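## Task

In the panel, find the LC plug sitting in column 6 counting from the left, block 6 counting from the top, top hole of that block. It is not latched: press it home until it clicks into its latch. Every other fibre carries traffic, so none may be pulled out or released from its latch. No fibre may be bent sharply, including the one being pushed. The robot must stay upright and not finish leaning, or the attempt fails.

## Robot and tools

ROBOT. TidyBot++: a mobile base (0.54 m long, 0.50 m wide, 0.38 m tall) on four powered casters carrying a single seven-joint arm with a two-finger gripper. The shoulder sits 0.12 m ahead of the base centre, 0.68 m above the floor. Segments: upper arm 0.42 m, forearm 0.31 m, hand 0.31 m. It starts folded, hand pointing down, reaching up to 0.08 m beyond the base front. Cameras: base_camera (fixed on the base) and wrist_camera (looks along the hand).

FRAMES. Base frame: origin on the floor below the base centre, x forward, y left, z up, metres. hand_pose and hand_target are reported in it, as the point between the finger pads; the hand's own z axis runs out along the fingers, its y axis is the opening direction. The odometry frame is the base frame as it was when the scene began; base_odometry gives x, y and heading (rad, left positive, -3.142 to 3.142) from wheel turns only, so slip shows as travel. base_tilt gives forward/right lean in degrees.

move. One call = one action; motions in it start together.
- base: object, offsets from where the base is now, along its current axes: translate_m (forward +, -2 to 2 m), strafe_m (left +, -2 to 2 m), rotate_rad (counter-clockwise from above +, -6.3 to 6.3).
- joints: object of absolute targets in radians: joint_1_rad (any angle; positive is clockwise from above, opposite to heading), joint_2_rad (-2.249 to 2.249, shoulder, 0 = upper arm vertical, + leans forward), joint_3_rad (any angle), joint_4_rad (-2.579 to 2.579, elbow, 0 straight), joint_5_rad (any angle), joint_6_rad (-2.099 to 2.099, wrist), joint_7_rad (any angle, hand roll), plus gripper_pos from 0 (open, about 85 mm gap) to 1 (closed, squeezing 100-150 N). Any-angle joints take the short way round; send steps under half a turn.
- target: one list of 7 numbers [x, y, z, qw, qx, qy, qz], an absolute hand pose in the base frame, metres and unit quaternion. With target, joints may contain only gripper_pos. The controller chooses joint angles itself; the path curves and may overshoot.
- speeds: caps for this action only: translate_m/strafe_m 0.05-0.5 m/s (give one value if both are used), rotate_rad 0.1-1.57 rad/s.
- cameras: list of base_camera, wrist_camera, all; omitted means all, [] means none.
- blocking: true/omitted waits until everything rests; false returns within about 0.5 s while motion continues.
A call with no action just reports state and images.

wait: seconds 0 to 10, plus cameras; commands nothing. stop: brakes all running motions (braked ones read stopped and may keep pressing). zoom_image: camera plus region [x0, y0, x1, y1] in pixels of that camera's latest image, at most 504 by 504; base_camera is 644x364, wrist_camera 644x476 fisheye. finished_scene: scene number 1 or 2; ends the scene for good, the plug must remain latched without the robot.

RESULTS. move says done or the worst status word. base_status, joint_status, hand_status per motion: done, moving, off_target (rested away from target, may still push), stopped, contact_stop or time_out (unrequested stops; target dropped), not_followed (a built-in check withheld the targets, see 'joint command not followed' / 'pose unreachable' / 'cause:'), torque_fault, limit_stop_at_motor_heat. hand_status is done within 10 mm and 2 degrees; usually it ends off_target within about 3 cm; correct by adding (wanted - hand_pose) to the last target's xyz. To hold still, resend hand_target, not hand_pose. joint_positions gives angles; motor_effort gives percent of max torque with the action's peak in brackets (noisy, offset); Motor temperatures one value per joint. on_its_own lists unrequested motion; pictures names images in order; ARM HIT flags the arm striking the base or itself. A refused call, or an unrequested stop, cancels the reply's remaining move, wait and finished_scene calls; an invalid call (unknown key) does not.

CAUTIONS. The arm does not avoid obstacles and keeps pushing when blocked; pushing harder after each correction raises force. Sensor torque limits 104.5 N m (joints 1-4) and 51.3 N m (5-7) trigger a 10 s torque fault. A base blocked by something keeps shoving until it times out (14 s). The robot can tip if the raised arm snags while the base moves, if the hand is pushed or pulled sideways when high, or if the arm reaches far out from folded over nearby furniture; retracting the arm or backing off rights it. Motors heating to 60 °C show MOTOR HOT; at 75 °C the arm sags for 30-60 s. Hand pose readings can be 1-2 cm off; trust the images. Closed fingertips reach about 20 mm past the hand point. Here, push the plug gently straight in, avoid brushing neighbouring plugs or bending any fibre, and avoid slams, hard pushes and excessive gripper force.

Each tool is called as name(argument=value, ...), one argument or row to a line, values as JSON.

## Session

move(
)

Scene clock: 0.00 s.
Motor temperatures (°C): [35 34 32 35 40 41 47]
base_odometry: x=+0.000 y=+0.000 heading=+0.000
base_tilt: forward=-0.3 right=+0.2
base_status: not commanded
joint_positions: joint_1_rad=-0.017 joint_2_rad=-0.393 joint_3_rad=+3.118 joint_4_rad=-2.552 joint_5_rad=+0.035 joint_6_rad=-0.919 joint_7_rad=+1.540 gripper_pos=+0.000
joint_status: not commanded
motor_effort: joint_1_rad=+0 joint_2_rad=-1 joint_3_rad=+0 joint_4_rad=+14 joint_5_rad=+0 joint_6_rad=+1 joint_7_rad=+0
hand_pose: x=+0.2392 y=-0.0035 z=+0.5854 quat_wxyz=(+0.017, +0.999, +0.014, +0.033) (m; base frame)
hand_target: x=+0.2395 y=-0.0035 z=+0.5856 quat_wxyz=(+0.017, +0.999, +0.014, +0.033) (m; base frame)
hand_status: not commanded
pictures: base_camera, wrist_camera

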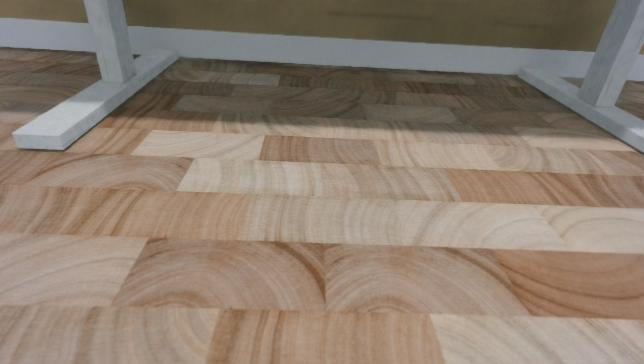

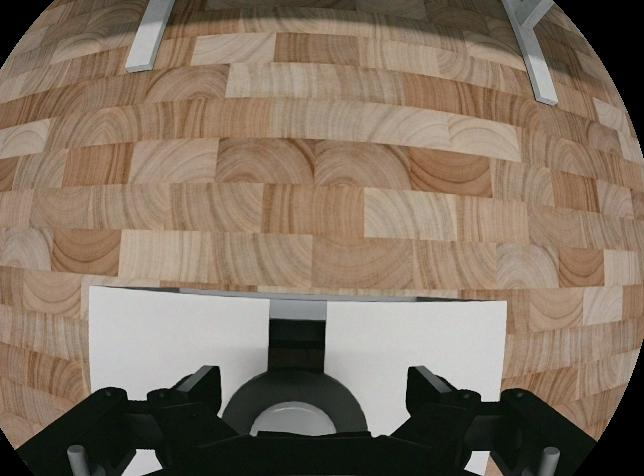

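move(
  joints={"joint_1_rad":0,"joint_2_rad":-0.9,"joint_3_rad":3.14,"joint_4_rad":-2.3,"joint_5_rad":0,"joint_6_rad":-0.17,"joint_7_rad":1.57},
)

Scene clock: 11.97 s.
Motor temperatures (°C): [35 34 32 35 40 41 47]
move: done
base_odometry: x=+0.000 y=+0.000 heading=+0.000
base_tilt: forward=-0.2 right=+0.1
base_status: not commanded
joint_positions: joint_1_rad=-0.016 joint_2_rad=-0.892 joint_3_rad=+3.122 joint_4_rad=-2.330 joint_5_rad=+0.035 joint_6_rad=-0.256 joint_7_rad=+1.540 gripper_pos=+0.000
joint_status: all done
motor_effort: joint_1_rad=+1(1) joint_2_rad=+7(9) joint_3_rad=+0(2) joint_4_rad=+23(23) joint_5_rad=+0(2) joint_6_rad=+9(10) joint_7_rad=+1(2)
hand_pose: x=+0.4117 y=+0.0107 z=+0.9491 quat_wxyz=(+0.001, +0.749, +0.013, +0.662) (m; base frame)
hand_target: x=+0.4105 y=+0.0020 z=+0.9970 quat_wxyz=(+0.000, +0.707, +0.001, +0.707) (m; base frame)
hand_status: not commanded
pictures: base_camera, wrist_camera
camera_calibration:
wrist_camera: T_world_to_cam=[[0.0368138, -0.999298, 0.00700262, -0.00951745], [-0.0819299, -0.0100019, -0.996588, 1.04259], [0.995958, 0.0361144, -0.0822406, -0.197547], [0, 0, 0, 1]] pos_world=[0.282518, 0.00805137, 1.02285]

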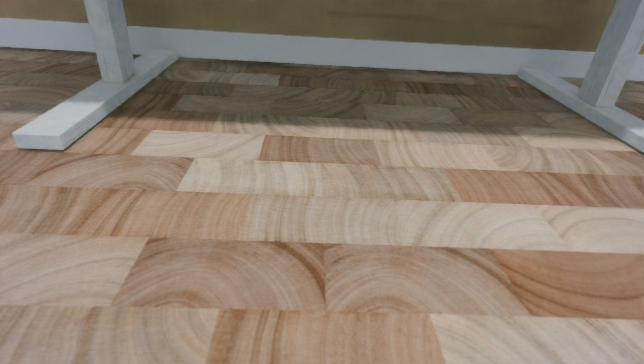

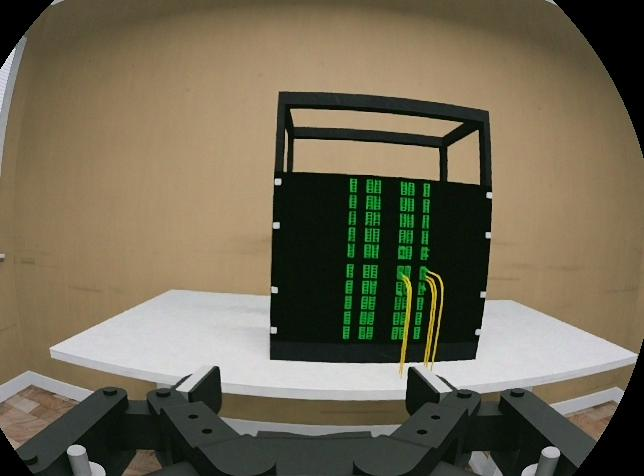

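zoom_image(
  camera="wrist_camera",
  region=[330, 160, 470, 360],
)

zoom_image(
  camera="wrist_camera",
  region=[385, 235, 455, 305],
)

Scaled by 2.520.

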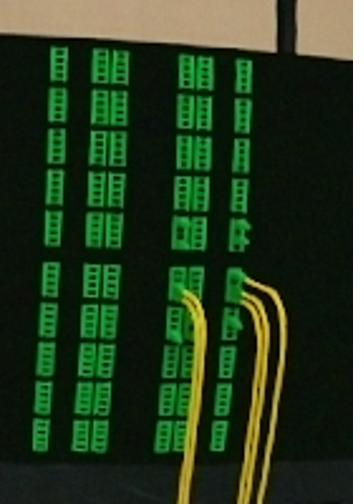

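Scaled by 7.200.

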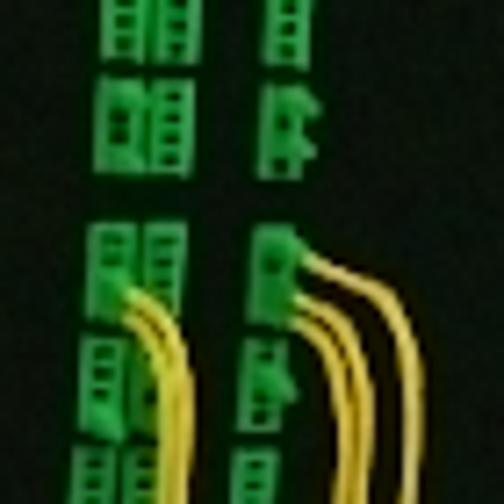

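move(
  base={"strafe_m":-0.3,"translate_m":0.1},
  joints={"joint_1_rad":0.0,"joint_6_rad":-0.1,"joint_7_rad":1.6},
  cameras=["wrist_camera"],
)

zoom_image(
  camera="wrist_camera",
  region=[230, 220, 370, 330],
)

Scene clock: 30.33 s.
Motor temperatures (°C): [35 34 32 36 40 41 47]
move: done
base_odometry: x=+0.100 y=-0.300 heading=+0.000
base_tilt: forward=-0.2 right=+0.2
base_status: done
joint_positions: joint_1_rad=-0.013 joint_2_rad=-0.893 joint_3_rad=+3.131 joint_4_rad=-2.325 joint_5_rad=+0.035 joint_6_rad=-0.173 joint_7_rad=+1.571 gripper_pos=+0.000
joint_status: all done
motor_effort: joint_1_rad=+0(1) joint_2_rad=+7(8) joint_3_rad=+0(2) joint_4_rad=+23(25) joint_5_rad=+0(1) joint_6_rad=+9(12) joint_7_rad=+0(1)
hand_pose: x=+0.4136 y=+0.0077 z=+0.9787 quat_wxyz=(+0.010, +0.719, +0.020, +0.695) (m; base frame)
hand_target: x=+0.4097 y=+0.0021 z=+1.0188 quat_wxyz=(+0.011, +0.682, +0.011, +0.732) (m; base frame)
hand_status: not commanded
pictures: wrist_camera
camera_calibration:
wrist_camera: T_world_to_cam=[[0.0330694, -0.998925, 0.032485, -0.0362209], [0.00773657, -0.0322459, -0.99945, 1.03804], [0.999423, 0.0333026, 0.0066619, -0.285374], [0, 0, 0, 1]] pos_world=[0.278376, 0.00679413, 1.04054]

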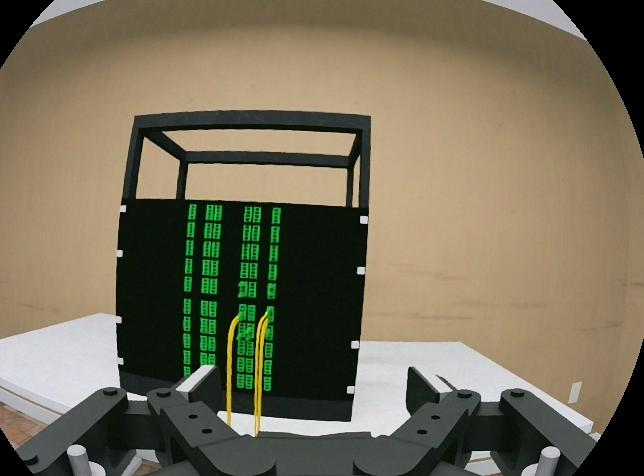

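Scaled by 3.600.

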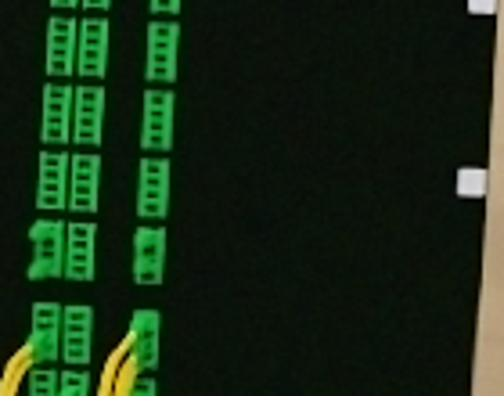

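move(
  base={"strafe_m":0.075,"translate_m":0.22},
  cameras=[],
)

move(
  target=[0.42, 0.0, 0.93, 0, 0.7071, 0, 0.7071],
  cameras=["wrist_camera"],
)

zoom_image(
  camera="wrist_camera",
  region=[240, 200, 400, 360],
)

Scene clock: 62.77 s.
Motor temperatures (°C): [35 34 32 36 40 42 47]
move: done
base_odometry: x=+0.320 y=-0.225 heading=+0.000
base_tilt: forward=-0.2 right=+0.1
base_status: done
joint_positions: joint_1_rad=-0.013 joint_2_rad=-0.893 joint_3_rad=+3.131 joint_4_rad=-2.325 joint_5_rad=+0.035 joint_6_rad=-0.173 joint_7_rad=+1.571 gripper_pos=+0.000
joint_status: not commanded
motor_effort: joint_1_rad=+1(1) joint_2_rad=+7(9) joint_3_rad=+0(1) joint_4_rad=+23(23) joint_5_rad=+0(1) joint_6_rad=+9(10) joint_7_rad=+0(1)
hand_pose: x=+0.4136 y=+0.0077 z=+0.9787 quat_wxyz=(+0.010, +0.719, +0.020, +0.695) (m; base frame)
hand_target: x=+0.4097 y=+0.0021 z=+1.0188 quat_wxyz=(+0.011, +0.682, +0.011, +0.732) (m; base frame)
hand_status: not commanded
pictures: none
No camera images: "cameras" was empty.

Scene clock: 64.20 s.
Motor temperatures (°C): [35 34 32 36 40 42 47]
move: off_target
base_odometry: x=+0.320 y=-0.225 heading=+0.000
base_tilt: forward=-0.1 right=+0.2
base_status: not commanded
joint_positions: joint_1_rad=-0.013 joint_2_rad=-0.887 joint_3_rad=+3.131 joint_4_rad=-2.505 joint_5_rad=+0.035 joint_6_rad=-0.021 joint_7_rad=+1.571 gripper_pos=+0.000
joint_status: not commanded
motor_effort: joint_1_rad=+0(1) joint_2_rad=+6(7) joint_3_rad=+1(1) joint_4_rad=+23(24) joint_5_rad=+0(1) joint_6_rad=+9(10) joint_7_rad=+0(1)
hand_pose: x=+0.4173 y=+0.0087 z=+0.9115 quat_wxyz=(+0.008, +0.730, +0.022, +0.683) (m; base frame)
hand_target: x=+0.4200 y=+0.0000 z=+0.9299 quat_wxyz=(+0.000, +0.707, +0.000, +0.707) (m; base frame)
hand_status: off_target (0.021 m and 4.7 deg from the pose sent, 0.050 m and 3.2 deg at the start)
pictures: wrist_camera
camera_calibration:
wrist_camera: T_world_to_cam=[[0.0390235, -0.998727, 0.0319484, -0.0351012], [-0.0265701, -0.0329985, -0.999102, 0.984878], [0.998885, 0.0381396, -0.027824, -0.256983], [0, 0, 0, 1]] pos_world=[0.284235, 0.00724424, 0.977965]

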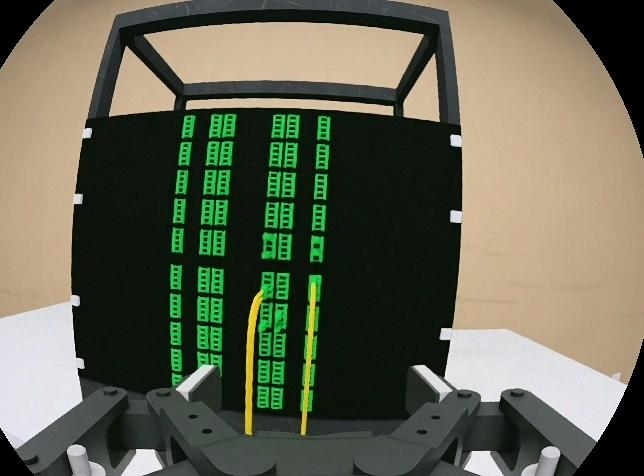

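Scaled by 3.150.

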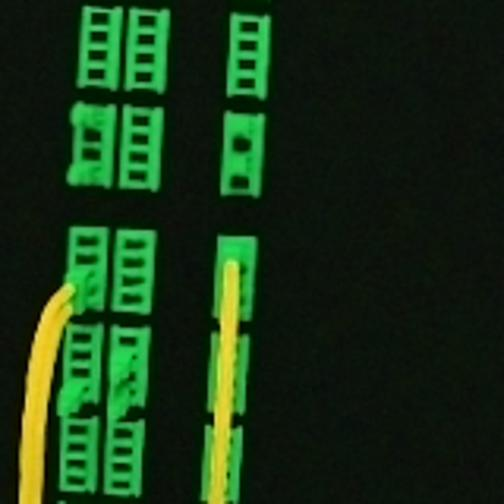

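move(
  base={"translate_m":0.06},
  target=[0.42, -0.002, 0.955, 0, 0.688, 0, 0.726],
  cameras=["wrist_camera"],
)

zoom_image(
  camera="wrist_camera",
  region=[240, 240, 380, 400],
)

zoom_image(
  camera="wrist_camera",
  region=[280, 290, 350, 370],
)

Scene clock: 76.60 s.
Motor temperatures (°C): [35 34 32 36 40 42 47]
move: off_target
base_odometry: x=+0.380 y=-0.225 heading=+0.000
base_tilt: forward=-0.2 right=+0.1
base_status: done
joint_positions: joint_1_rad=-0.013 joint_2_rad=-0.878 joint_3_rad=+3.142 joint_4_rad=-2.503 joint_5_rad=+0.035 joint_6_rad=+0.010 joint_7_rad=+1.571 gripper_pos=+0.000
joint_status: not commanded
motor_effort: joint_1_rad=+0(1) joint_2_rad=+7(9) joint_3_rad=+0(1) joint_4_rad=+23(24) joint_5_rad=+0(1) joint_6_rad=+9(10) joint_7_rad=+0(1)
hand_pose: x=+0.4202 y=+0.0050 z=+0.9201 quat_wxyz=(+0.007, +0.722, +0.017, +0.691) (m; base frame)
hand_target: x=+0.4200 y=-0.0020 z=+0.9550 quat_wxyz=(+0.000, +0.688, +0.000, +0.726) (m; base frame)
hand_status: off_target (0.036 m and 6.0 deg from the pose sent, 0.045 m and 7.5 deg at the start)
pictures: wrist_camera
camera_calibration:
wrist_camera: T_world_to_cam=[[0.0324288, -0.999193, 0.0236919, -0.0288631], [-0.00241332, -0.0237825, -0.999714, 0.983768], [0.999471, 0.0323624, -0.00318261, -0.2824], [0, 0, 0, 1]] pos_world=[0.285561, 0.00369578, 0.983271]

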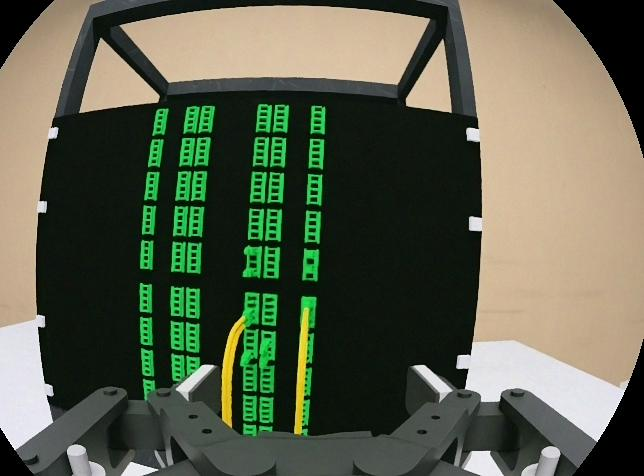

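Scaled by 3.150.

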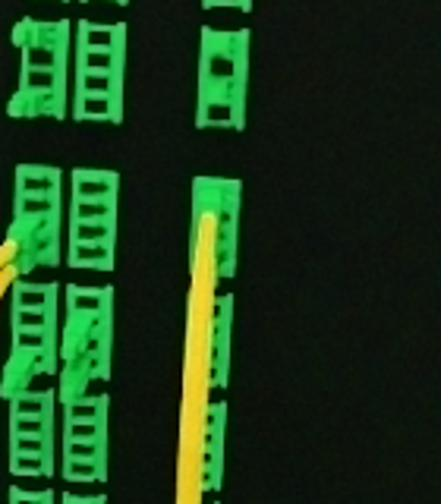

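Scaled by 6.300.

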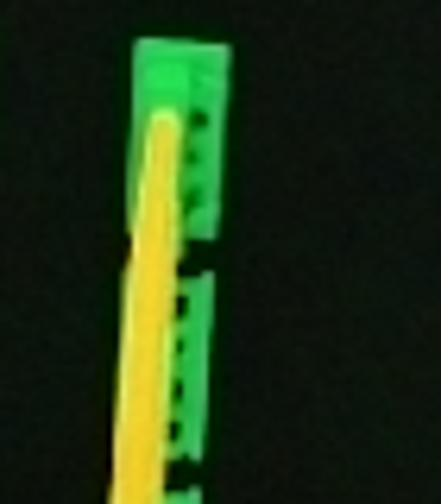

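move(
  base={"strafe_m":-0.12,"translate_m":0.05},
  joints={"joint_1_rad":-0.5},
  cameras=["wrist_camera"],
)

Scene clock: 85.90 s.
Motor temperatures (°C): [35 34 32 36 40 42 47]
move: done
base_odometry: x=+0.431 y=-0.345 heading=+0.000
base_tilt: forward=-0.2 right=+0.2
base_status: done
joint_positions: joint_1_rad=-0.486 joint_2_rad=-0.878 joint_3_rad=+3.150 joint_4_rad=-2.503 joint_5_rad=+0.035 joint_6_rad=+0.010 joint_7_rad=+1.571 gripper_pos=+0.000
joint_status: all done
motor_effort: joint_1_rad=+0(2) joint_2_rad=+6(7) joint_3_rad=+0(1) joint_4_rad=+23(23) joint_5_rad=+0(1) joint_6_rad=+10(10) joint_7_rad=+1(1)
hand_pose: x=+0.3861 y=+0.1393 z=+0.9202 quat_wxyz=(-0.155, +0.699, +0.182, +0.674) (m; base frame)
hand_target: x=+0.3856 y=+0.1397 z=+0.9550 quat_wxyz=(-0.176, +0.667, +0.167, +0.704) (m; base frame)
hand_status: not commanded
pictures: wrist_camera
camera_calibration:
wrist_camera: T_world_to_cam=[[0.480236, -0.876952, 0.0181119, -0.0783505], [0.00609989, -0.0173093, -0.999832, 0.982901], [0.877118, 0.480265, -0.00296322, -0.268075], [0, 0, 0, 1]] pos_world=[0.266765, 0.0770507, 0.983361]

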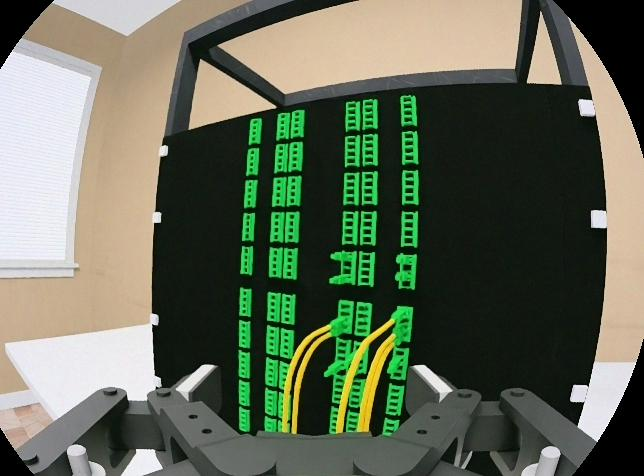

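zoom_image(
  camera="wrist_camera",
  region=[370, 285, 430, 365],
)

zoom_image(
  camera="wrist_camera",
  region=[320, 240, 430, 310],
)

Scaled by 6.300.

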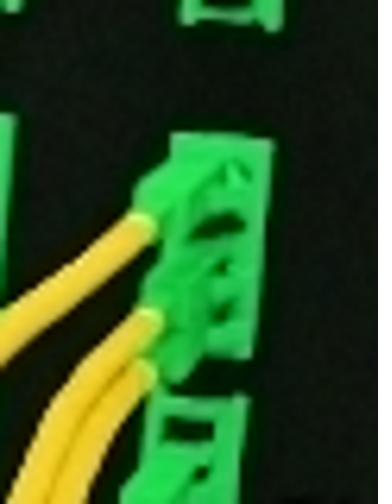

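Scaled by 4.582.

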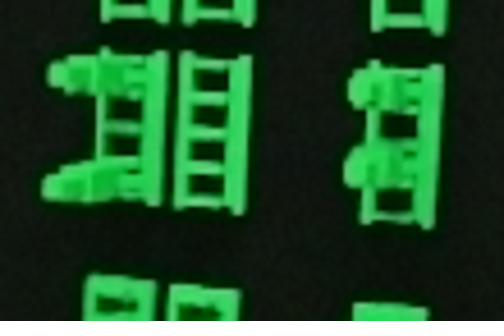

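move(
  joints={"joint_1_rad":0.0,"gripper_pos":0.94},
  cameras=[],
)

move(
  target=[0.42, 0.0, 0.975, 0, 0.665, 0, 0.747],
  base={"strafe_m":0.12},
  cameras=["wrist_camera"],
)

zoom_image(
  camera="wrist_camera",
  region=[230, 280, 390, 440],
)

Scene clock: 137.57 s.
Motor temperatures (°C): [35 34 32 36 40 42 47]
move: done
base_odometry: x=+0.431 y=-0.345 heading=+0.000
base_tilt: forward=-0.2 right=+0.2
base_status: not commanded
joint_positions: joint_1_rad=-0.014 joint_2_rad=-0.878 joint_3_rad=+3.150 joint_4_rad=-2.503 joint_5_rad=+0.035 joint_6_rad=+0.010 joint_7_rad=+1.571 gripper_pos=+0.940
joint_status: all done
motor_effort: joint_1_rad=+0(2) joint_2_rad=+6(8) joint_3_rad=+0(1) joint_4_rad=+23(24) joint_5_rad=+0(1) joint_6_rad=+10(10) joint_7_rad=+0(1)
hand_pose: x=+0.4203 y=+0.0027 z=+0.9202 quat_wxyz=(+0.006, +0.722, +0.014, +0.692) (m; base frame)
hand_target: x=+0.4200 y=-0.0053 z=+0.9550 quat_wxyz=(+0.004, +0.688, -0.004, +0.726) (m; base frame)
hand_status: not commanded
pictures: none
No camera images: "cameras" was empty.

Scene clock: 138.90 s.
Motor temperatures (°C): [35 34 32 37 40 42 47]
move: off_target
base_odometry: x=+0.431 y=-0.225 heading=+0.000
base_tilt: forward=-0.2 right=+0.2
base_status: done
joint_positions: joint_1_rad=-0.013 joint_2_rad=-0.875 joint_3_rad=+3.149 joint_4_rad=-2.502 joint_5_rad=+0.035 joint_6_rad=+0.086 joint_7_rad=+1.571 gripper_pos=+0.940
joint_status: not commanded
motor_effort: joint_1_rad=+0(1) joint_2_rad=+6(7) joint_3_rad=+0(2) joint_4_rad=+23(25) joint_5_rad=+0(1) joint_6_rad=+9(11) joint_7_rad=+0(1)
hand_pose: x=+0.4211 y=+0.0033 z=+0.9432 quat_wxyz=(+0.006, +0.696, +0.014, +0.718) (m; base frame)
hand_target: x=+0.4200 y=+0.0000 z=+0.9750 quat_wxyz=(+0.000, +0.665, +0.000, +0.747) (m; base frame)
hand_status: off_target (0.032 m and 5.2 deg from the pose sent, 0.055 m and 9.3 deg at the start)
pictures: wrist_camera
camera_calibration:
wrist_camera: T_world_to_cam=[[0.0294176, -0.99937, 0.0198417, -0.0262399], [0.071068, -0.0177089, -0.997314, 0.97361], [0.997038, 0.0307487, 0.0705023, -0.35168], [0, 0, 0, 1]] pos_world=[0.282217, 0.00183188, 0.99631]

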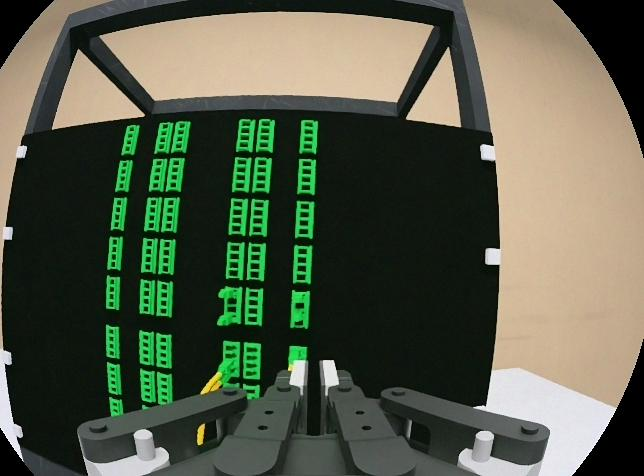

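Scaled by 3.150.

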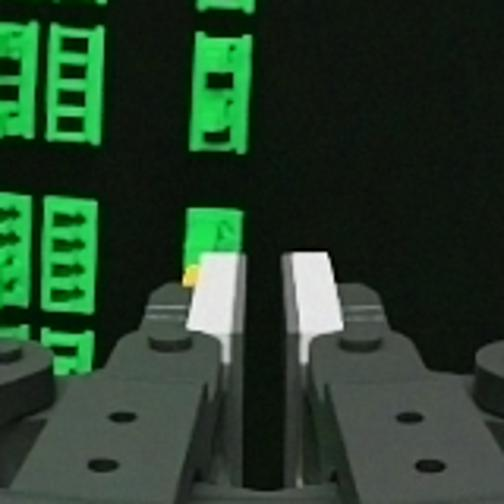

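move(
  target=[0.42, 0.0, 0.972, 0, 0.676, 0, 0.737],
  base={"strafe_m":0.010,"translate_m":0.015},
  cameras=["wrist_camera"],
)

zoom_image(
  camera="wrist_camera",
  region=[260, 310, 360, 410],
)

Scene clock: 165.07 s.
Motor temperatures (°C): [35 34 32 37 40 42 47]
move: off_target
base_odometry: x=+0.446 y=-0.215 heading=+0.000
base_tilt: forward=-0.2 right=+0.2
base_status: done
joint_positions: joint_1_rad=-0.013 joint_2_rad=-0.874 joint_3_rad=+3.149 joint_4_rad=-2.492 joint_5_rad=+0.035 joint_6_rad=+0.086 joint_7_rad=+1.571 gripper_pos=+0.940
joint_status: not commanded
motor_effort: joint_1_rad=+0(1) joint_2_rad=+6(9) joint_3_rad=+0(1) joint_4_rad=+23(24) joint_5_rad=+1(1) joint_6_rad=+9(10) joint_7_rad=+0(1)
hand_pose: x=+0.4216 y=+0.0033 z=+0.9494 quat_wxyz=(+0.006, +0.693, +0.014, +0.721) (m; base frame)
hand_target: x=+0.4200 y=+0.0000 z=+0.9720 quat_wxyz=(+0.000, +0.676, +0.000, +0.737) (m; base frame)
hand_status: off_target (0.023 m and 3.2 deg from the pose sent, 0.029 m and 3.7 deg at the start)
pictures: wrist_camera
camera_calibration:
wrist_camera: T_world_to_cam=[[0.0291423, -0.999374, 0.0200412, -0.0264921], [0.0802053, -0.0176472, -0.996622, 0.975274], [0.996352, 0.0306513, 0.0796408, -0.360952], [0, 0, 0, 1]] pos_world=[0.282185, 0.00179892, 1.00126]

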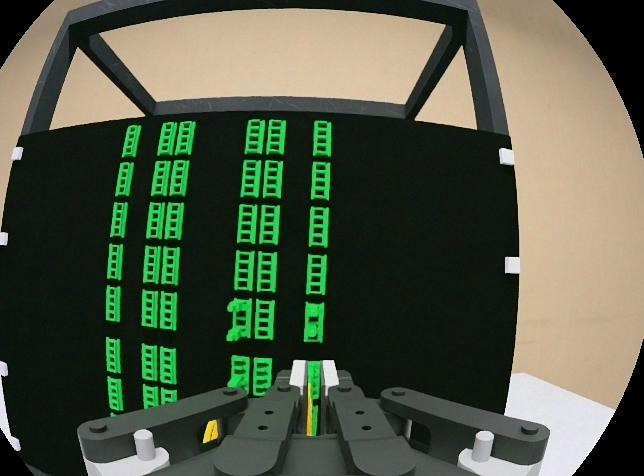

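Scaled by 5.040.

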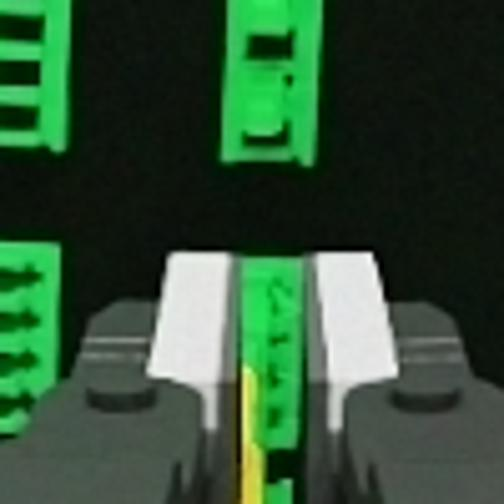

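move(
  target=[0.42, 0.0, 0.965, 0, 0.683, 0, 0.730],
  joints={"gripper_pos":0.965},
  base={"strafe_m":0.003,"translate_m":0.02},
  cameras=["wrist_camera"],
)

zoom_image(
  camera="wrist_camera",
  region=[280, 340, 350, 410],
)

Scene clock: 181.07 s.
Motor temperatures (°C): [35 34 32 37 40 42 47]
move: off_target
base_odometry: x=+0.466 y=-0.212 heading=+0.000
base_tilt: forward=-0.2 right=+0.2
base_status: done
joint_positions: joint_1_rad=-0.013 joint_2_rad=-0.873 joint_3_rad=+3.149 joint_4_rad=-2.492 joint_5_rad=+0.035 joint_6_rad=+0.086 joint_7_rad=+1.571 gripper_pos=+0.965
joint_status: all done
motor_effort: joint_1_rad=+0(1) joint_2_rad=+6(8) joint_3_rad=+0(1) joint_4_rad=+23(24) joint_5_rad=+0(1) joint_6_rad=+9(10) joint_7_rad=+1(1)
hand_pose: x=+0.4216 y=+0.0033 z=+0.9494 quat_wxyz=(+0.006, +0.693, +0.014, +0.721) (m; base frame)
hand_target: x=+0.4200 y=+0.0000 z=+0.9650 quat_wxyz=(+0.000, +0.683, +0.000, +0.730) (m; base frame)
hand_status: off_target (0.016 m and 2.3 deg from the pose sent, 0.016 m and 2.3 deg at the start)
pictures: wrist_camera
camera_calibration:
wrist_camera: T_world_to_cam=[[0.0291447, -0.999374, 0.0200393, -0.0264911], [0.0800881, -0.0176487, -0.996632, 0.975295], [0.996362, 0.0306514, 0.0795237, -0.360873], [0, 0, 0, 1]] pos_world=[0.282223, 0.00179941, 1.00124]

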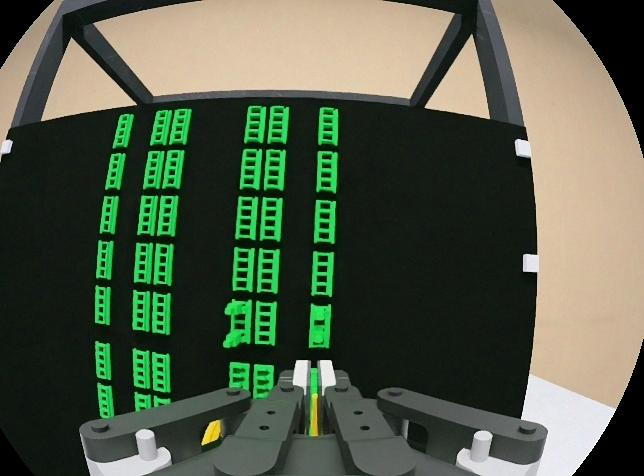

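Scaled by 7.200.

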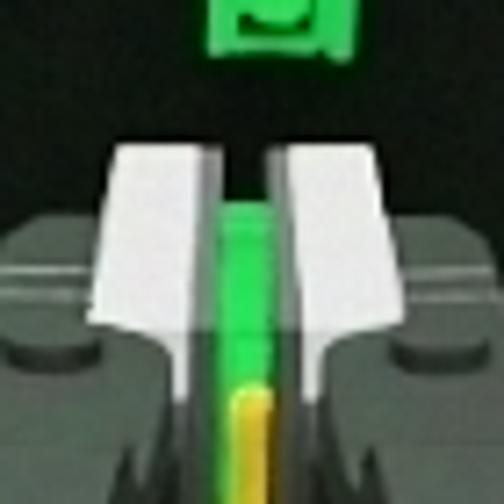

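move(
  target=[0.42, 0.0, 0.955, 0, 0.683, 0, 0.730],
  cameras=["wrist_camera"],
)

zoom_image(
  camera="wrist_camera",
  region=[280, 340, 350, 410],
)

Scene clock: 194.17 s.
Motor temperatures (°C): [35 34 32 37 40 42 47]
move: off_target
base_odometry: x=+0.466 y=-0.212 heading=+0.000
base_tilt: forward=-0.2 right=+0.1
base_status: not commanded
joint_positions: joint_1_rad=-0.013 joint_2_rad=-0.873 joint_3_rad=+3.149 joint_4_rad=-2.498 joint_5_rad=+0.035 joint_6_rad=+0.086 joint_7_rad=+1.571 gripper_pos=+0.965
joint_status: not commanded
motor_effort: joint_1_rad=+0(1) joint_2_rad=+7(7) joint_3_rad=+0(0) joint_4_rad=+21(24) joint_5_rad=+0(0) joint_6_rad=+8(10) joint_7_rad=+0(1)
hand_pose: x=+0.4216 y=+0.0033 z=+0.9453 quat_wxyz=(+0.006, +0.695, +0.014, +0.718) (m; base frame)
hand_target: x=+0.4200 y=+0.0000 z=+0.9550 quat_wxyz=(+0.000, +0.683, +0.000, +0.730) (m; base frame)
hand_status: off_target (0.010 m and 2.6 deg from the pose sent, 0.007 m and 2.3 deg at the start)
pictures: wrist_camera
camera_calibration:
wrist_camera: T_world_to_cam=[[0.0293138, -0.999372, 0.0199031, -0.0263268], [0.0736167, -0.017699, -0.99713, 0.974424], [0.996856, 0.0306949, 0.0730516, -0.354599], [0, 0, 0, 1]] pos_world=[0.282522, 0.00182049, 0.998055]

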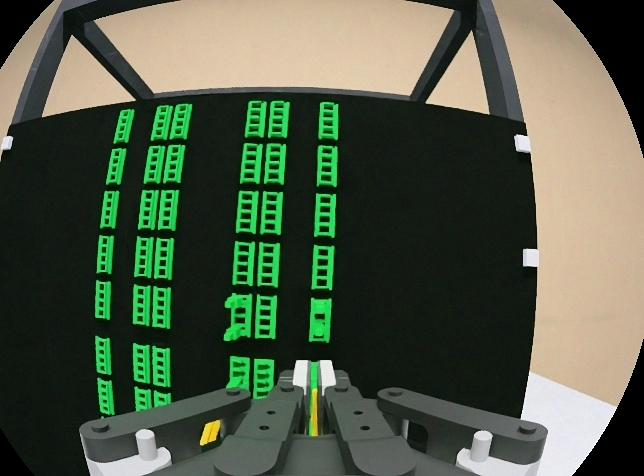

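Scaled by 7.200.

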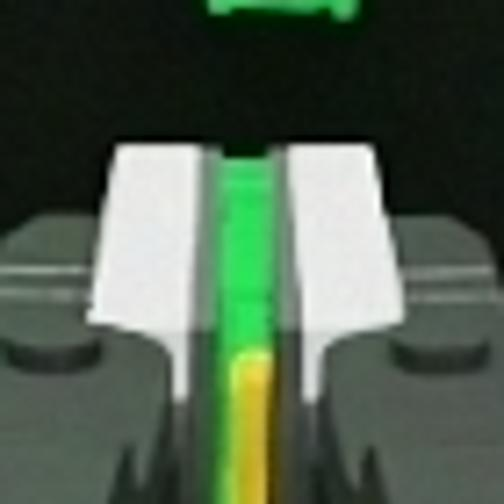

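move(
  base={"translate_m":0.012},
  speeds={"translate_m":0.05},
  cameras=["wrist_camera"],
)

zoom_image(
  camera="wrist_camera",
  region=[280, 340, 350, 410],
)

Scene clock: 201.33 s.
Motor temperatures (°C): [35 34 32 37 40 42 47]
move: done
base_odometry: x=+0.478 y=-0.211 heading=+0.001
base_tilt: forward=-0.2 right=+0.2
base_status: done
joint_positions: joint_1_rad=-0.013 joint_2_rad=-0.873 joint_3_rad=+3.149 joint_4_rad=-2.498 joint_5_rad=+0.035 joint_6_rad=+0.086 joint_7_rad=+1.571 gripper_pos=+0.965
joint_status: not commanded
motor_effort: joint_1_rad=+0(1) joint_2_rad=+6(9) joint_3_rad=+0(1) joint_4_rad=+23(23) joint_5_rad=+0(1) joint_6_rad=+9(10) joint_7_rad=+0(1)
hand_pose: x=+0.4216 y=+0.0033 z=+0.9453 quat_wxyz=(+0.006, +0.695, +0.014, +0.718) (m; base frame)
hand_target: x=+0.4200 y=+0.0000 z=+0.9550 quat_wxyz=(+0.000, +0.683, +0.000, +0.730) (m; base frame)
hand_status: not commanded
pictures: wrist_camera
camera_calibration:
wrist_camera: T_world_to_cam=[[0.0293144, -0.999372, 0.0199026, -0.0263266], [0.0735874, -0.0176994, -0.997132, 0.974429], [0.996858, 0.0306949, 0.0730223, -0.35458], [0, 0, 0, 1]] pos_world=[0.282532, 0.00182061, 0.998051]

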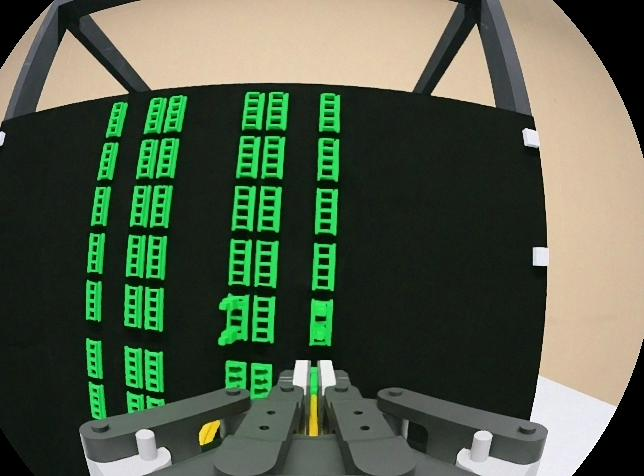

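Scaled by 7.200.

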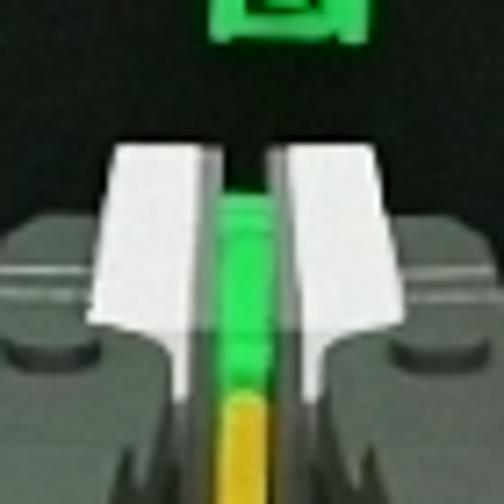

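move(
  base={"translate_m":0.01},
  speeds={"translate_m":0.05},
  cameras=["wrist_camera"],
)

zoom_image(
  camera="wrist_camera",
  region=[280, 340, 350, 410],
)

Scene clock: 206.73 s.
Motor temperatures (°C): [35 34 32 37 40 42 47]
move: done
base_odometry: x=+0.488 y=-0.211 heading=+0.001
base_tilt: forward=-0.2 right=+0.2
base_status: done
joint_positions: joint_1_rad=-0.012 joint_2_rad=-0.876 joint_3_rad=+3.149 joint_4_rad=-2.498 joint_5_rad=+0.035 joint_6_rad=+0.086 joint_7_rad=+1.571 gripper_pos=+0.965
joint_status: not commanded
motor_effort: joint_1_rad=+0(1) joint_2_rad=+6(8) joint_3_rad=-1(1) joint_4_rad=+23(24) joint_5_rad=+0(1) joint_6_rad=+9(10) joint_7_rad=+1(1)
hand_pose: x=+0.4209 y=+0.0029 z=+0.9460 quat_wxyz=(+0.007, +0.695, +0.013, +0.719) (m; base frame)
hand_target: x=+0.4200 y=+0.0000 z=+0.9550 quat_wxyz=(+0.000, +0.683, +0.000, +0.730) (m; base frame)
hand_status: not commanded
pictures: wrist_camera
camera_calibration:
wrist_camera: T_world_to_cam=[[0.0279735, -0.99941, 0.0199421, -0.0261939], [0.0759963, -0.0177659, -0.99695, 0.974019], [0.996716, 0.0294037, 0.0754544, -0.356221], [0, 0, 0, 1]] pos_world=[0.281762, 0.00160004, 0.998449]

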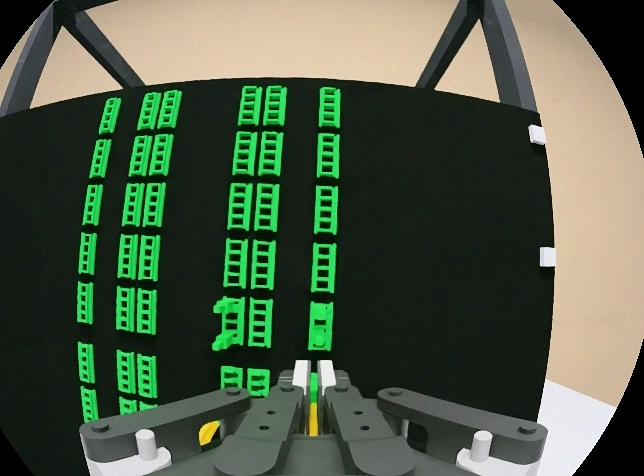

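Scaled by 7.200.

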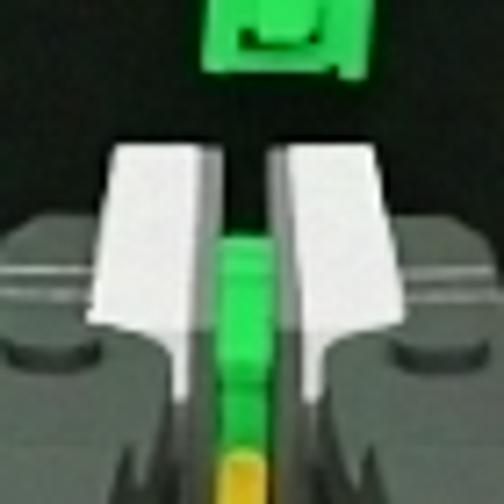

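move(
  base={"translate_m":0.006},
  speeds={"translate_m":0.05},
  cameras=["wrist_camera"],
)

zoom_image(
  camera="wrist_camera",
  region=[280, 350, 350, 420],
)

Scene clock: 212.13 s.
Motor temperatures (°C): [35 34 32 37 40 42 47]
move: done
base_odometry: x=+0.494 y=-0.211 heading=+0.001
base_tilt: forward=-0.2 right=+0.2
base_status: done
joint_positions: joint_1_rad=-0.010 joint_2_rad=-0.878 joint_3_rad=+3.149 joint_4_rad=-2.498 joint_5_rad=+0.035 joint_6_rad=+0.086 joint_7_rad=+1.571 gripper_pos=+0.965
joint_status: not commanded
motor_effort: joint_1_rad=-1(2) joint_2_rad=+7(9) joint_3_rad=-1(2) joint_4_rad=+22(24) joint_5_rad=+0(1) joint_6_rad=+8(10) joint_7_rad=+0(1)
hand_pose: x=+0.4202 y=+0.0025 z=+0.9468 quat_wxyz=(+0.007, +0.694, +0.013, +0.720) (m; base frame)
hand_target: x=+0.4200 y=+0.0000 z=+0.9550 quat_wxyz=(+0.000, +0.683, +0.000, +0.730) (m; base frame)
hand_status: not commanded
pictures: wrist_camera
camera_calibration:
wrist_camera: T_world_to_cam=[[0.0265714, -0.999447, 0.0199834, -0.0260552], [0.0785208, -0.017842, -0.996753, 0.973584], [0.996558, 0.0280542, 0.0780033, -0.35794], [0, 0, 0, 1]] pos_world=[0.280954, 0.00137154, 0.998864]

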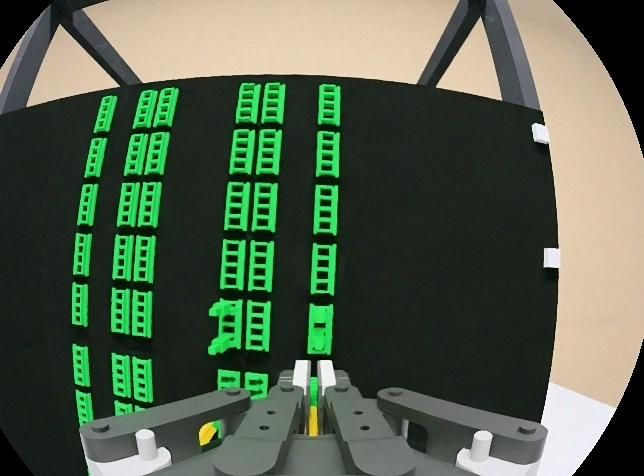

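Scaled by 7.200.

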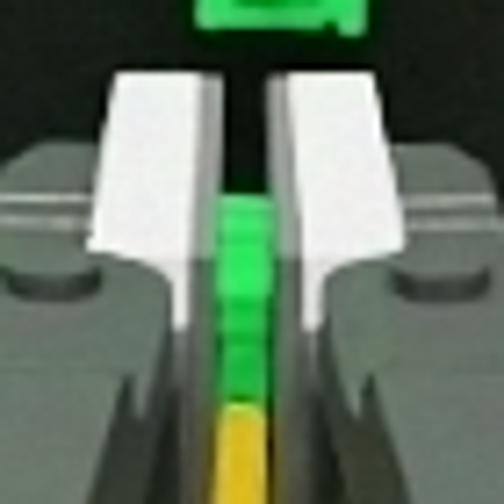

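move(
  base={"translate_m":0.006},
  speeds={"translate_m":0.05},
  cameras=["wrist_camera"],
)

zoom_image(
  camera="wrist_camera",
  region=[280, 350, 350, 420],
)

Scene clock: 217.37 s.
Motor temperatures (°C): [35 34 32 37 40 42 47]
move: done
base_odometry: x=+0.500 y=-0.211 heading=+0.001
base_tilt: forward=-0.1 right=+0.3
base_status: done
joint_positions: joint_1_rad=-0.010 joint_2_rad=-0.884 joint_3_rad=+3.149 joint_4_rad=-2.498 joint_5_rad=+0.035 joint_6_rad=+0.087 joint_7_rad=+1.571 gripper_pos=+0.965
joint_status: not commanded
motor_effort: joint_1_rad=+0(1) joint_2_rad=+8(12) joint_3_rad=+0(1) joint_4_rad=+20(23) joint_5_rad=+0(1) joint_6_rad=+7(9) joint_7_rad=+0(1)
hand_pose: x=+0.4188 y=+0.0024 z=+0.9489 quat_wxyz=(+0.007, +0.691, +0.013, +0.722) (m; base frame)
hand_target: x=+0.4200 y=+0.0000 z=+0.9550 quat_wxyz=(+0.000, +0.683, +0.000, +0.730) (m; base frame)
hand_status: not commanded
pictures: wrist_camera
camera_calibration:
wrist_camera: T_world_to_cam=[[0.0264298, -0.999449, 0.0200911, -0.0261216], [0.0849272, -0.0177805, -0.996229, 0.972599], [0.996037, 0.0280364, 0.0844104, -0.362554], [0, 0, 0, 1]] pos_world=[0.279207, 0.00135083, 1.00006]

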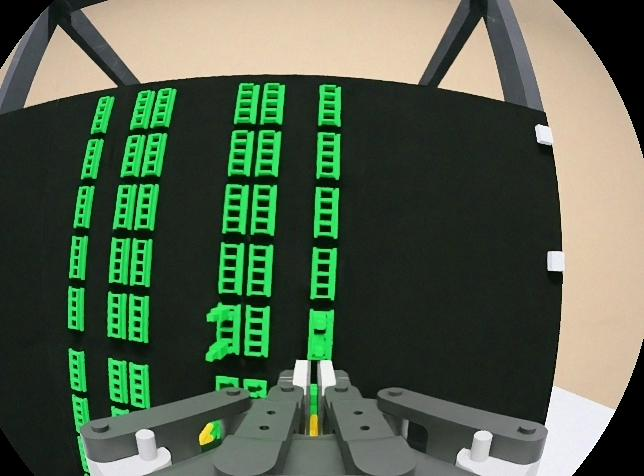

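Scaled by 7.200.

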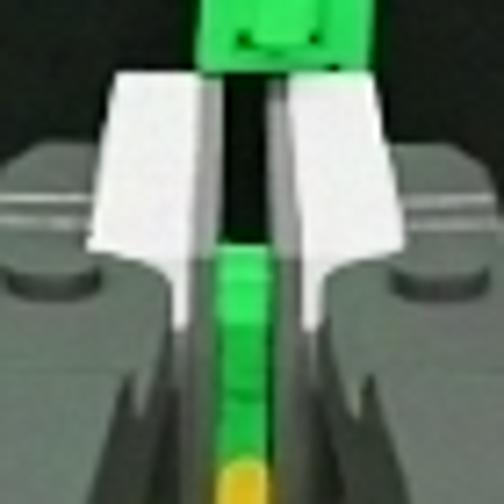

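move(
  base={"translate_m":-0.015},
  speeds={"translate_m":0.1},
  cameras=[],
)

move(
  target=[0.425, 0.0, 0.944, 0, 0.691, 0, 0.723],
  cameras=["wrist_camera"],
)

zoom_image(
  camera="wrist_camera",
  region=[280, 350, 350, 420],
)

Scene clock: 229.50 s.
Motor temperatures (°C): [35 34 32 37 40 42 47]
move: done
base_odometry: x=+0.485 y=-0.211 heading=+0.001
base_tilt: forward=-0.1 right=+0.2
base_status: done
joint_positions: joint_1_rad=-0.010 joint_2_rad=-0.880 joint_3_rad=+3.149 joint_4_rad=-2.498 joint_5_rad=+0.035 joint_6_rad=+0.087 joint_7_rad=+1.571 gripper_pos=+0.965
joint_status: not commanded
motor_effort: joint_1_rad=+0(1) joint_2_rad=+7(8) joint_3_rad=+0(1) joint_4_rad=+22(23) joint_5_rad=+0(1) joint_6_rad=+9(9) joint_7_rad=+0(1)
hand_pose: x=+0.4199 y=+0.0025 z=+0.9472 quat_wxyz=(+0.007, +0.693, +0.013, +0.721) (m; base frame)
hand_target: x=+0.4200 y=+0.0000 z=+0.9550 quat_wxyz=(+0.000, +0.683, +0.000, +0.730) (m; base frame)
hand_status: not commanded
pictures: none
No camera images: "cameras" was empty.

Scene clock: 230.07 s.
Motor temperatures (°C): [35 34 32 37 40 42 47]
move: off_target
base_odometry: x=+0.485 y=-0.211 heading=+0.001
base_tilt: forward=-0.2 right=+0.1
base_status: not commanded
joint_positions: joint_1_rad=-0.010 joint_2_rad=-0.867 joint_3_rad=+3.149 joint_4_rad=-2.501 joint_5_rad=+0.035 joint_6_rad=+0.087 joint_7_rad=+1.571 gripper_pos=+0.965
joint_status: not commanded
motor_effort: joint_1_rad=-1(1) joint_2_rad=+6(8) joint_3_rad=-1(1) joint_4_rad=+21(23) joint_5_rad=+0(1) joint_6_rad=+9(9) joint_7_rad=+0(1)
hand_pose: x=+0.4232 y=+0.0023 z=+0.9417 quat_wxyz=(+0.007, +0.699, +0.013, +0.715) (m; base frame)
hand_target: x=+0.4250 y=+0.0000 z=+0.9440 quat_wxyz=(+0.000, +0.691, +0.000, +0.723) (m; base frame)
hand_status: off_target (0.004 m and 2.1 deg from the pose sent, 0.007 m and 1.7 deg at the start)
pictures: wrist_camera
camera_calibration:
wrist_camera: T_world_to_cam=[[0.0263206, -0.999458, 0.019749, -0.0258261], [0.0649362, -0.0180047, -0.997727, 0.974935], [0.997542, 0.0275432, 0.0644272, -0.348076], [0, 0, 0, 1]] pos_world=[0.284591, 0.00132838, 0.995655]

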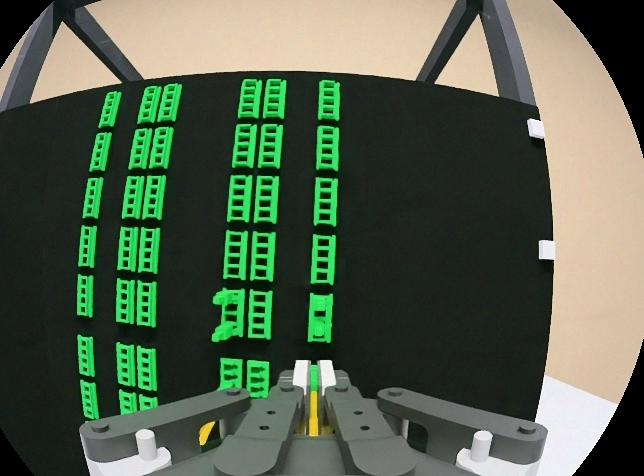

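Scaled by 7.200.

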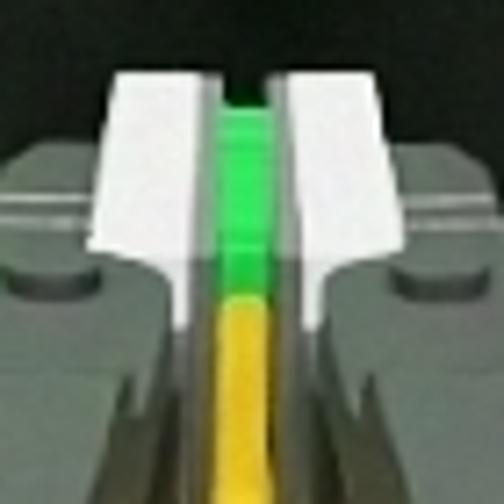

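move(
  base={"translate_m":0.015},
  speeds={"translate_m":0.05},
  cameras=["wrist_camera"],
)

zoom_image(
  camera="wrist_camera",
  region=[280, 350, 350, 420],
)

Scene clock: 236.47 s.
Motor temperatures (°C): [35 34 32 37 40 42 47]
move: done
base_odometry: x=+0.500 y=-0.211 heading=+0.001
base_tilt: forward=-0.2 right=+0.2
base_status: done
joint_positions: joint_1_rad=-0.009 joint_2_rad=-0.886 joint_3_rad=+3.149 joint_4_rad=-2.512 joint_5_rad=+0.035 joint_6_rad=+0.089 joint_7_rad=+1.571 gripper_pos=+0.965
joint_status: not commanded
motor_effort: joint_1_rad=-1(2) joint_2_rad=+13(16) joint_3_rad=-1(2) joint_4_rad=+21(26) joint_5_rad=+0(1) joint_6_rad=+7(11) joint_7_rad=+0(1)
hand_pose: x=+0.4182 y=+0.0019 z=+0.9411 quat_wxyz=(+0.008, +0.695, +0.012, +0.719) (m; base frame)
hand_target: x=+0.4250 y=+0.0000 z=+0.9440 quat_wxyz=(+0.000, +0.691, +0.000, +0.723) (m; base frame)
hand_status: not commanded
pictures: wrist_camera
camera_calibration:
wrist_camera: T_world_to_cam=[[0.024877, -0.999494, 0.0197966, -0.0255426], [0.0748109, -0.017886, -0.997037, 0.969899], [0.996887, 0.0262843, 0.0743282, -0.352096], [0, 0, 0, 1]] pos_world=[0.279077, 0.00107253, 0.993702]

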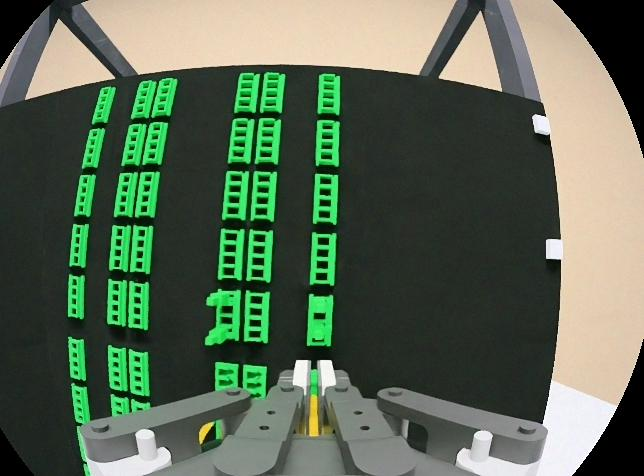

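Scaled by 7.200.

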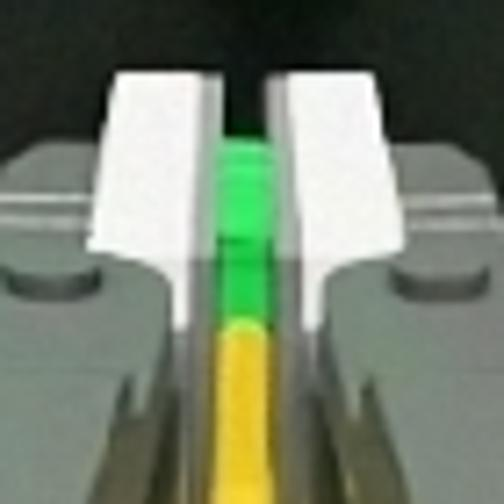

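move(
  base={"translate_m":0.005},
  speeds={"translate_m":0.05},
  cameras=[],
)

move(
  base={"translate_m":0.005},
  speeds={"translate_m":0.05},
  cameras=["wrist_camera"],
)

zoom_image(
  camera="wrist_camera",
  region=[280, 350, 350, 420],
)

Scene clock: 245.13 s.
Motor temperatures (°C): [35 34 32 37 40 42 47]
move: done
base_odometry: x=+0.504 y=-0.211 heading=+0.001
base_tilt: forward=-0.1 right=+0.1
base_status: done
joint_positions: joint_1_rad=-0.008 joint_2_rad=-0.902 joint_3_rad=+3.149 joint_4_rad=-2.521 joint_5_rad=+0.035 joint_6_rad=+0.091 joint_7_rad=+1.571 gripper_pos=+0.965
joint_status: not commanded
motor_effort: joint_1_rad=-2(2) joint_2_rad=+15(22) joint_3_rad=-2(2) joint_4_rad=+23(27) joint_5_rad=+0(1) joint_6_rad=+10(12) joint_7_rad=+1(1)
hand_pose: x=+0.4140 y=+0.0019 z=+0.9410 quat_wxyz=(+0.008, +0.692, +0.012, +0.722) (m; base frame)
hand_target: x=+0.4250 y=+0.0000 z=+0.9440 quat_wxyz=(+0.000, +0.691, +0.000, +0.723) (m; base frame)
hand_status: not commanded
pictures: none
No camera images: "cameras" was empty.

Scene clock: 246.00 s.
Motor temperatures (°C): [35 34 32 37 40 42 47]
move: done
base_odometry: x=+0.509 y=-0.211 heading=+0.001
base_tilt: forward=-0.2 right=+0.1
base_status: done
joint_positions: joint_1_rad=-0.008 joint_2_rad=-0.917 joint_3_rad=+3.149 joint_4_rad=-2.528 joint_5_rad=+0.035 joint_6_rad=+0.093 joint_7_rad=+1.571 gripper_pos=+0.965
joint_status: not commanded
motor_effort: joint_1_rad=-2(2) joint_2_rad=+20(26) joint_3_rad=-2(2) joint_4_rad=+23(30) joint_5_rad=+1(1) joint_6_rad=+8(14) joint_7_rad=+1(1)
hand_pose: x=+0.4101 y=+0.0018 z=+0.9412 quat_wxyz=(+0.008, +0.688, +0.012, +0.725) (m; base frame)
hand_target: x=+0.4250 y=+0.0000 z=+0.9440 quat_wxyz=(+0.000, +0.691, +0.000, +0.723) (m; base frame)
hand_status: not commanded
pictures: wrist_camera
camera_calibration:
wrist_camera: T_world_to_cam=[[0.0242923, -0.999504, 0.0200237, -0.0254171], [0.0928039, -0.0176885, -0.995527, 0.961773], [0.995388, 0.026042, 0.0923283, -0.360338], [0, 0, 0, 1]] pos_world=[0.270037, 0.000991774, 0.99125]

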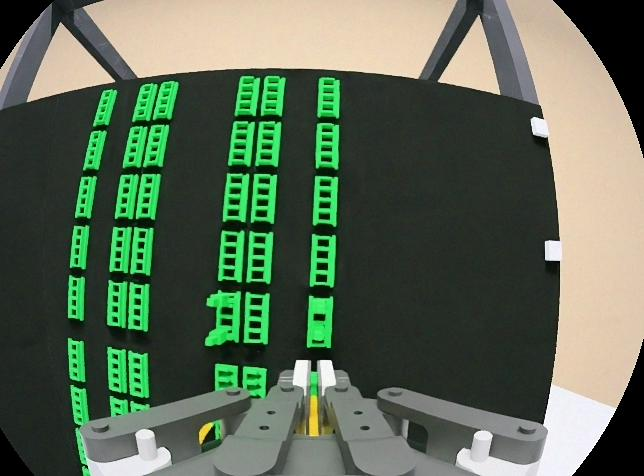

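Scaled by 7.200.

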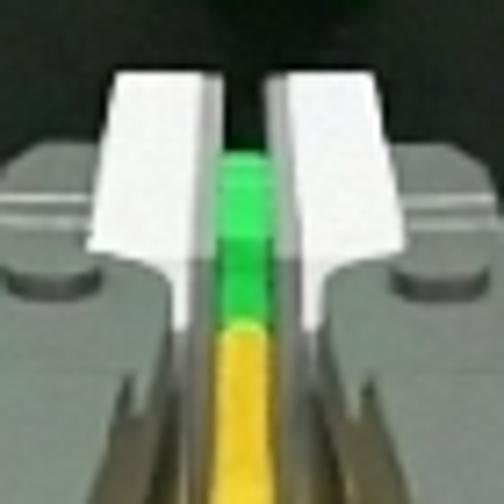

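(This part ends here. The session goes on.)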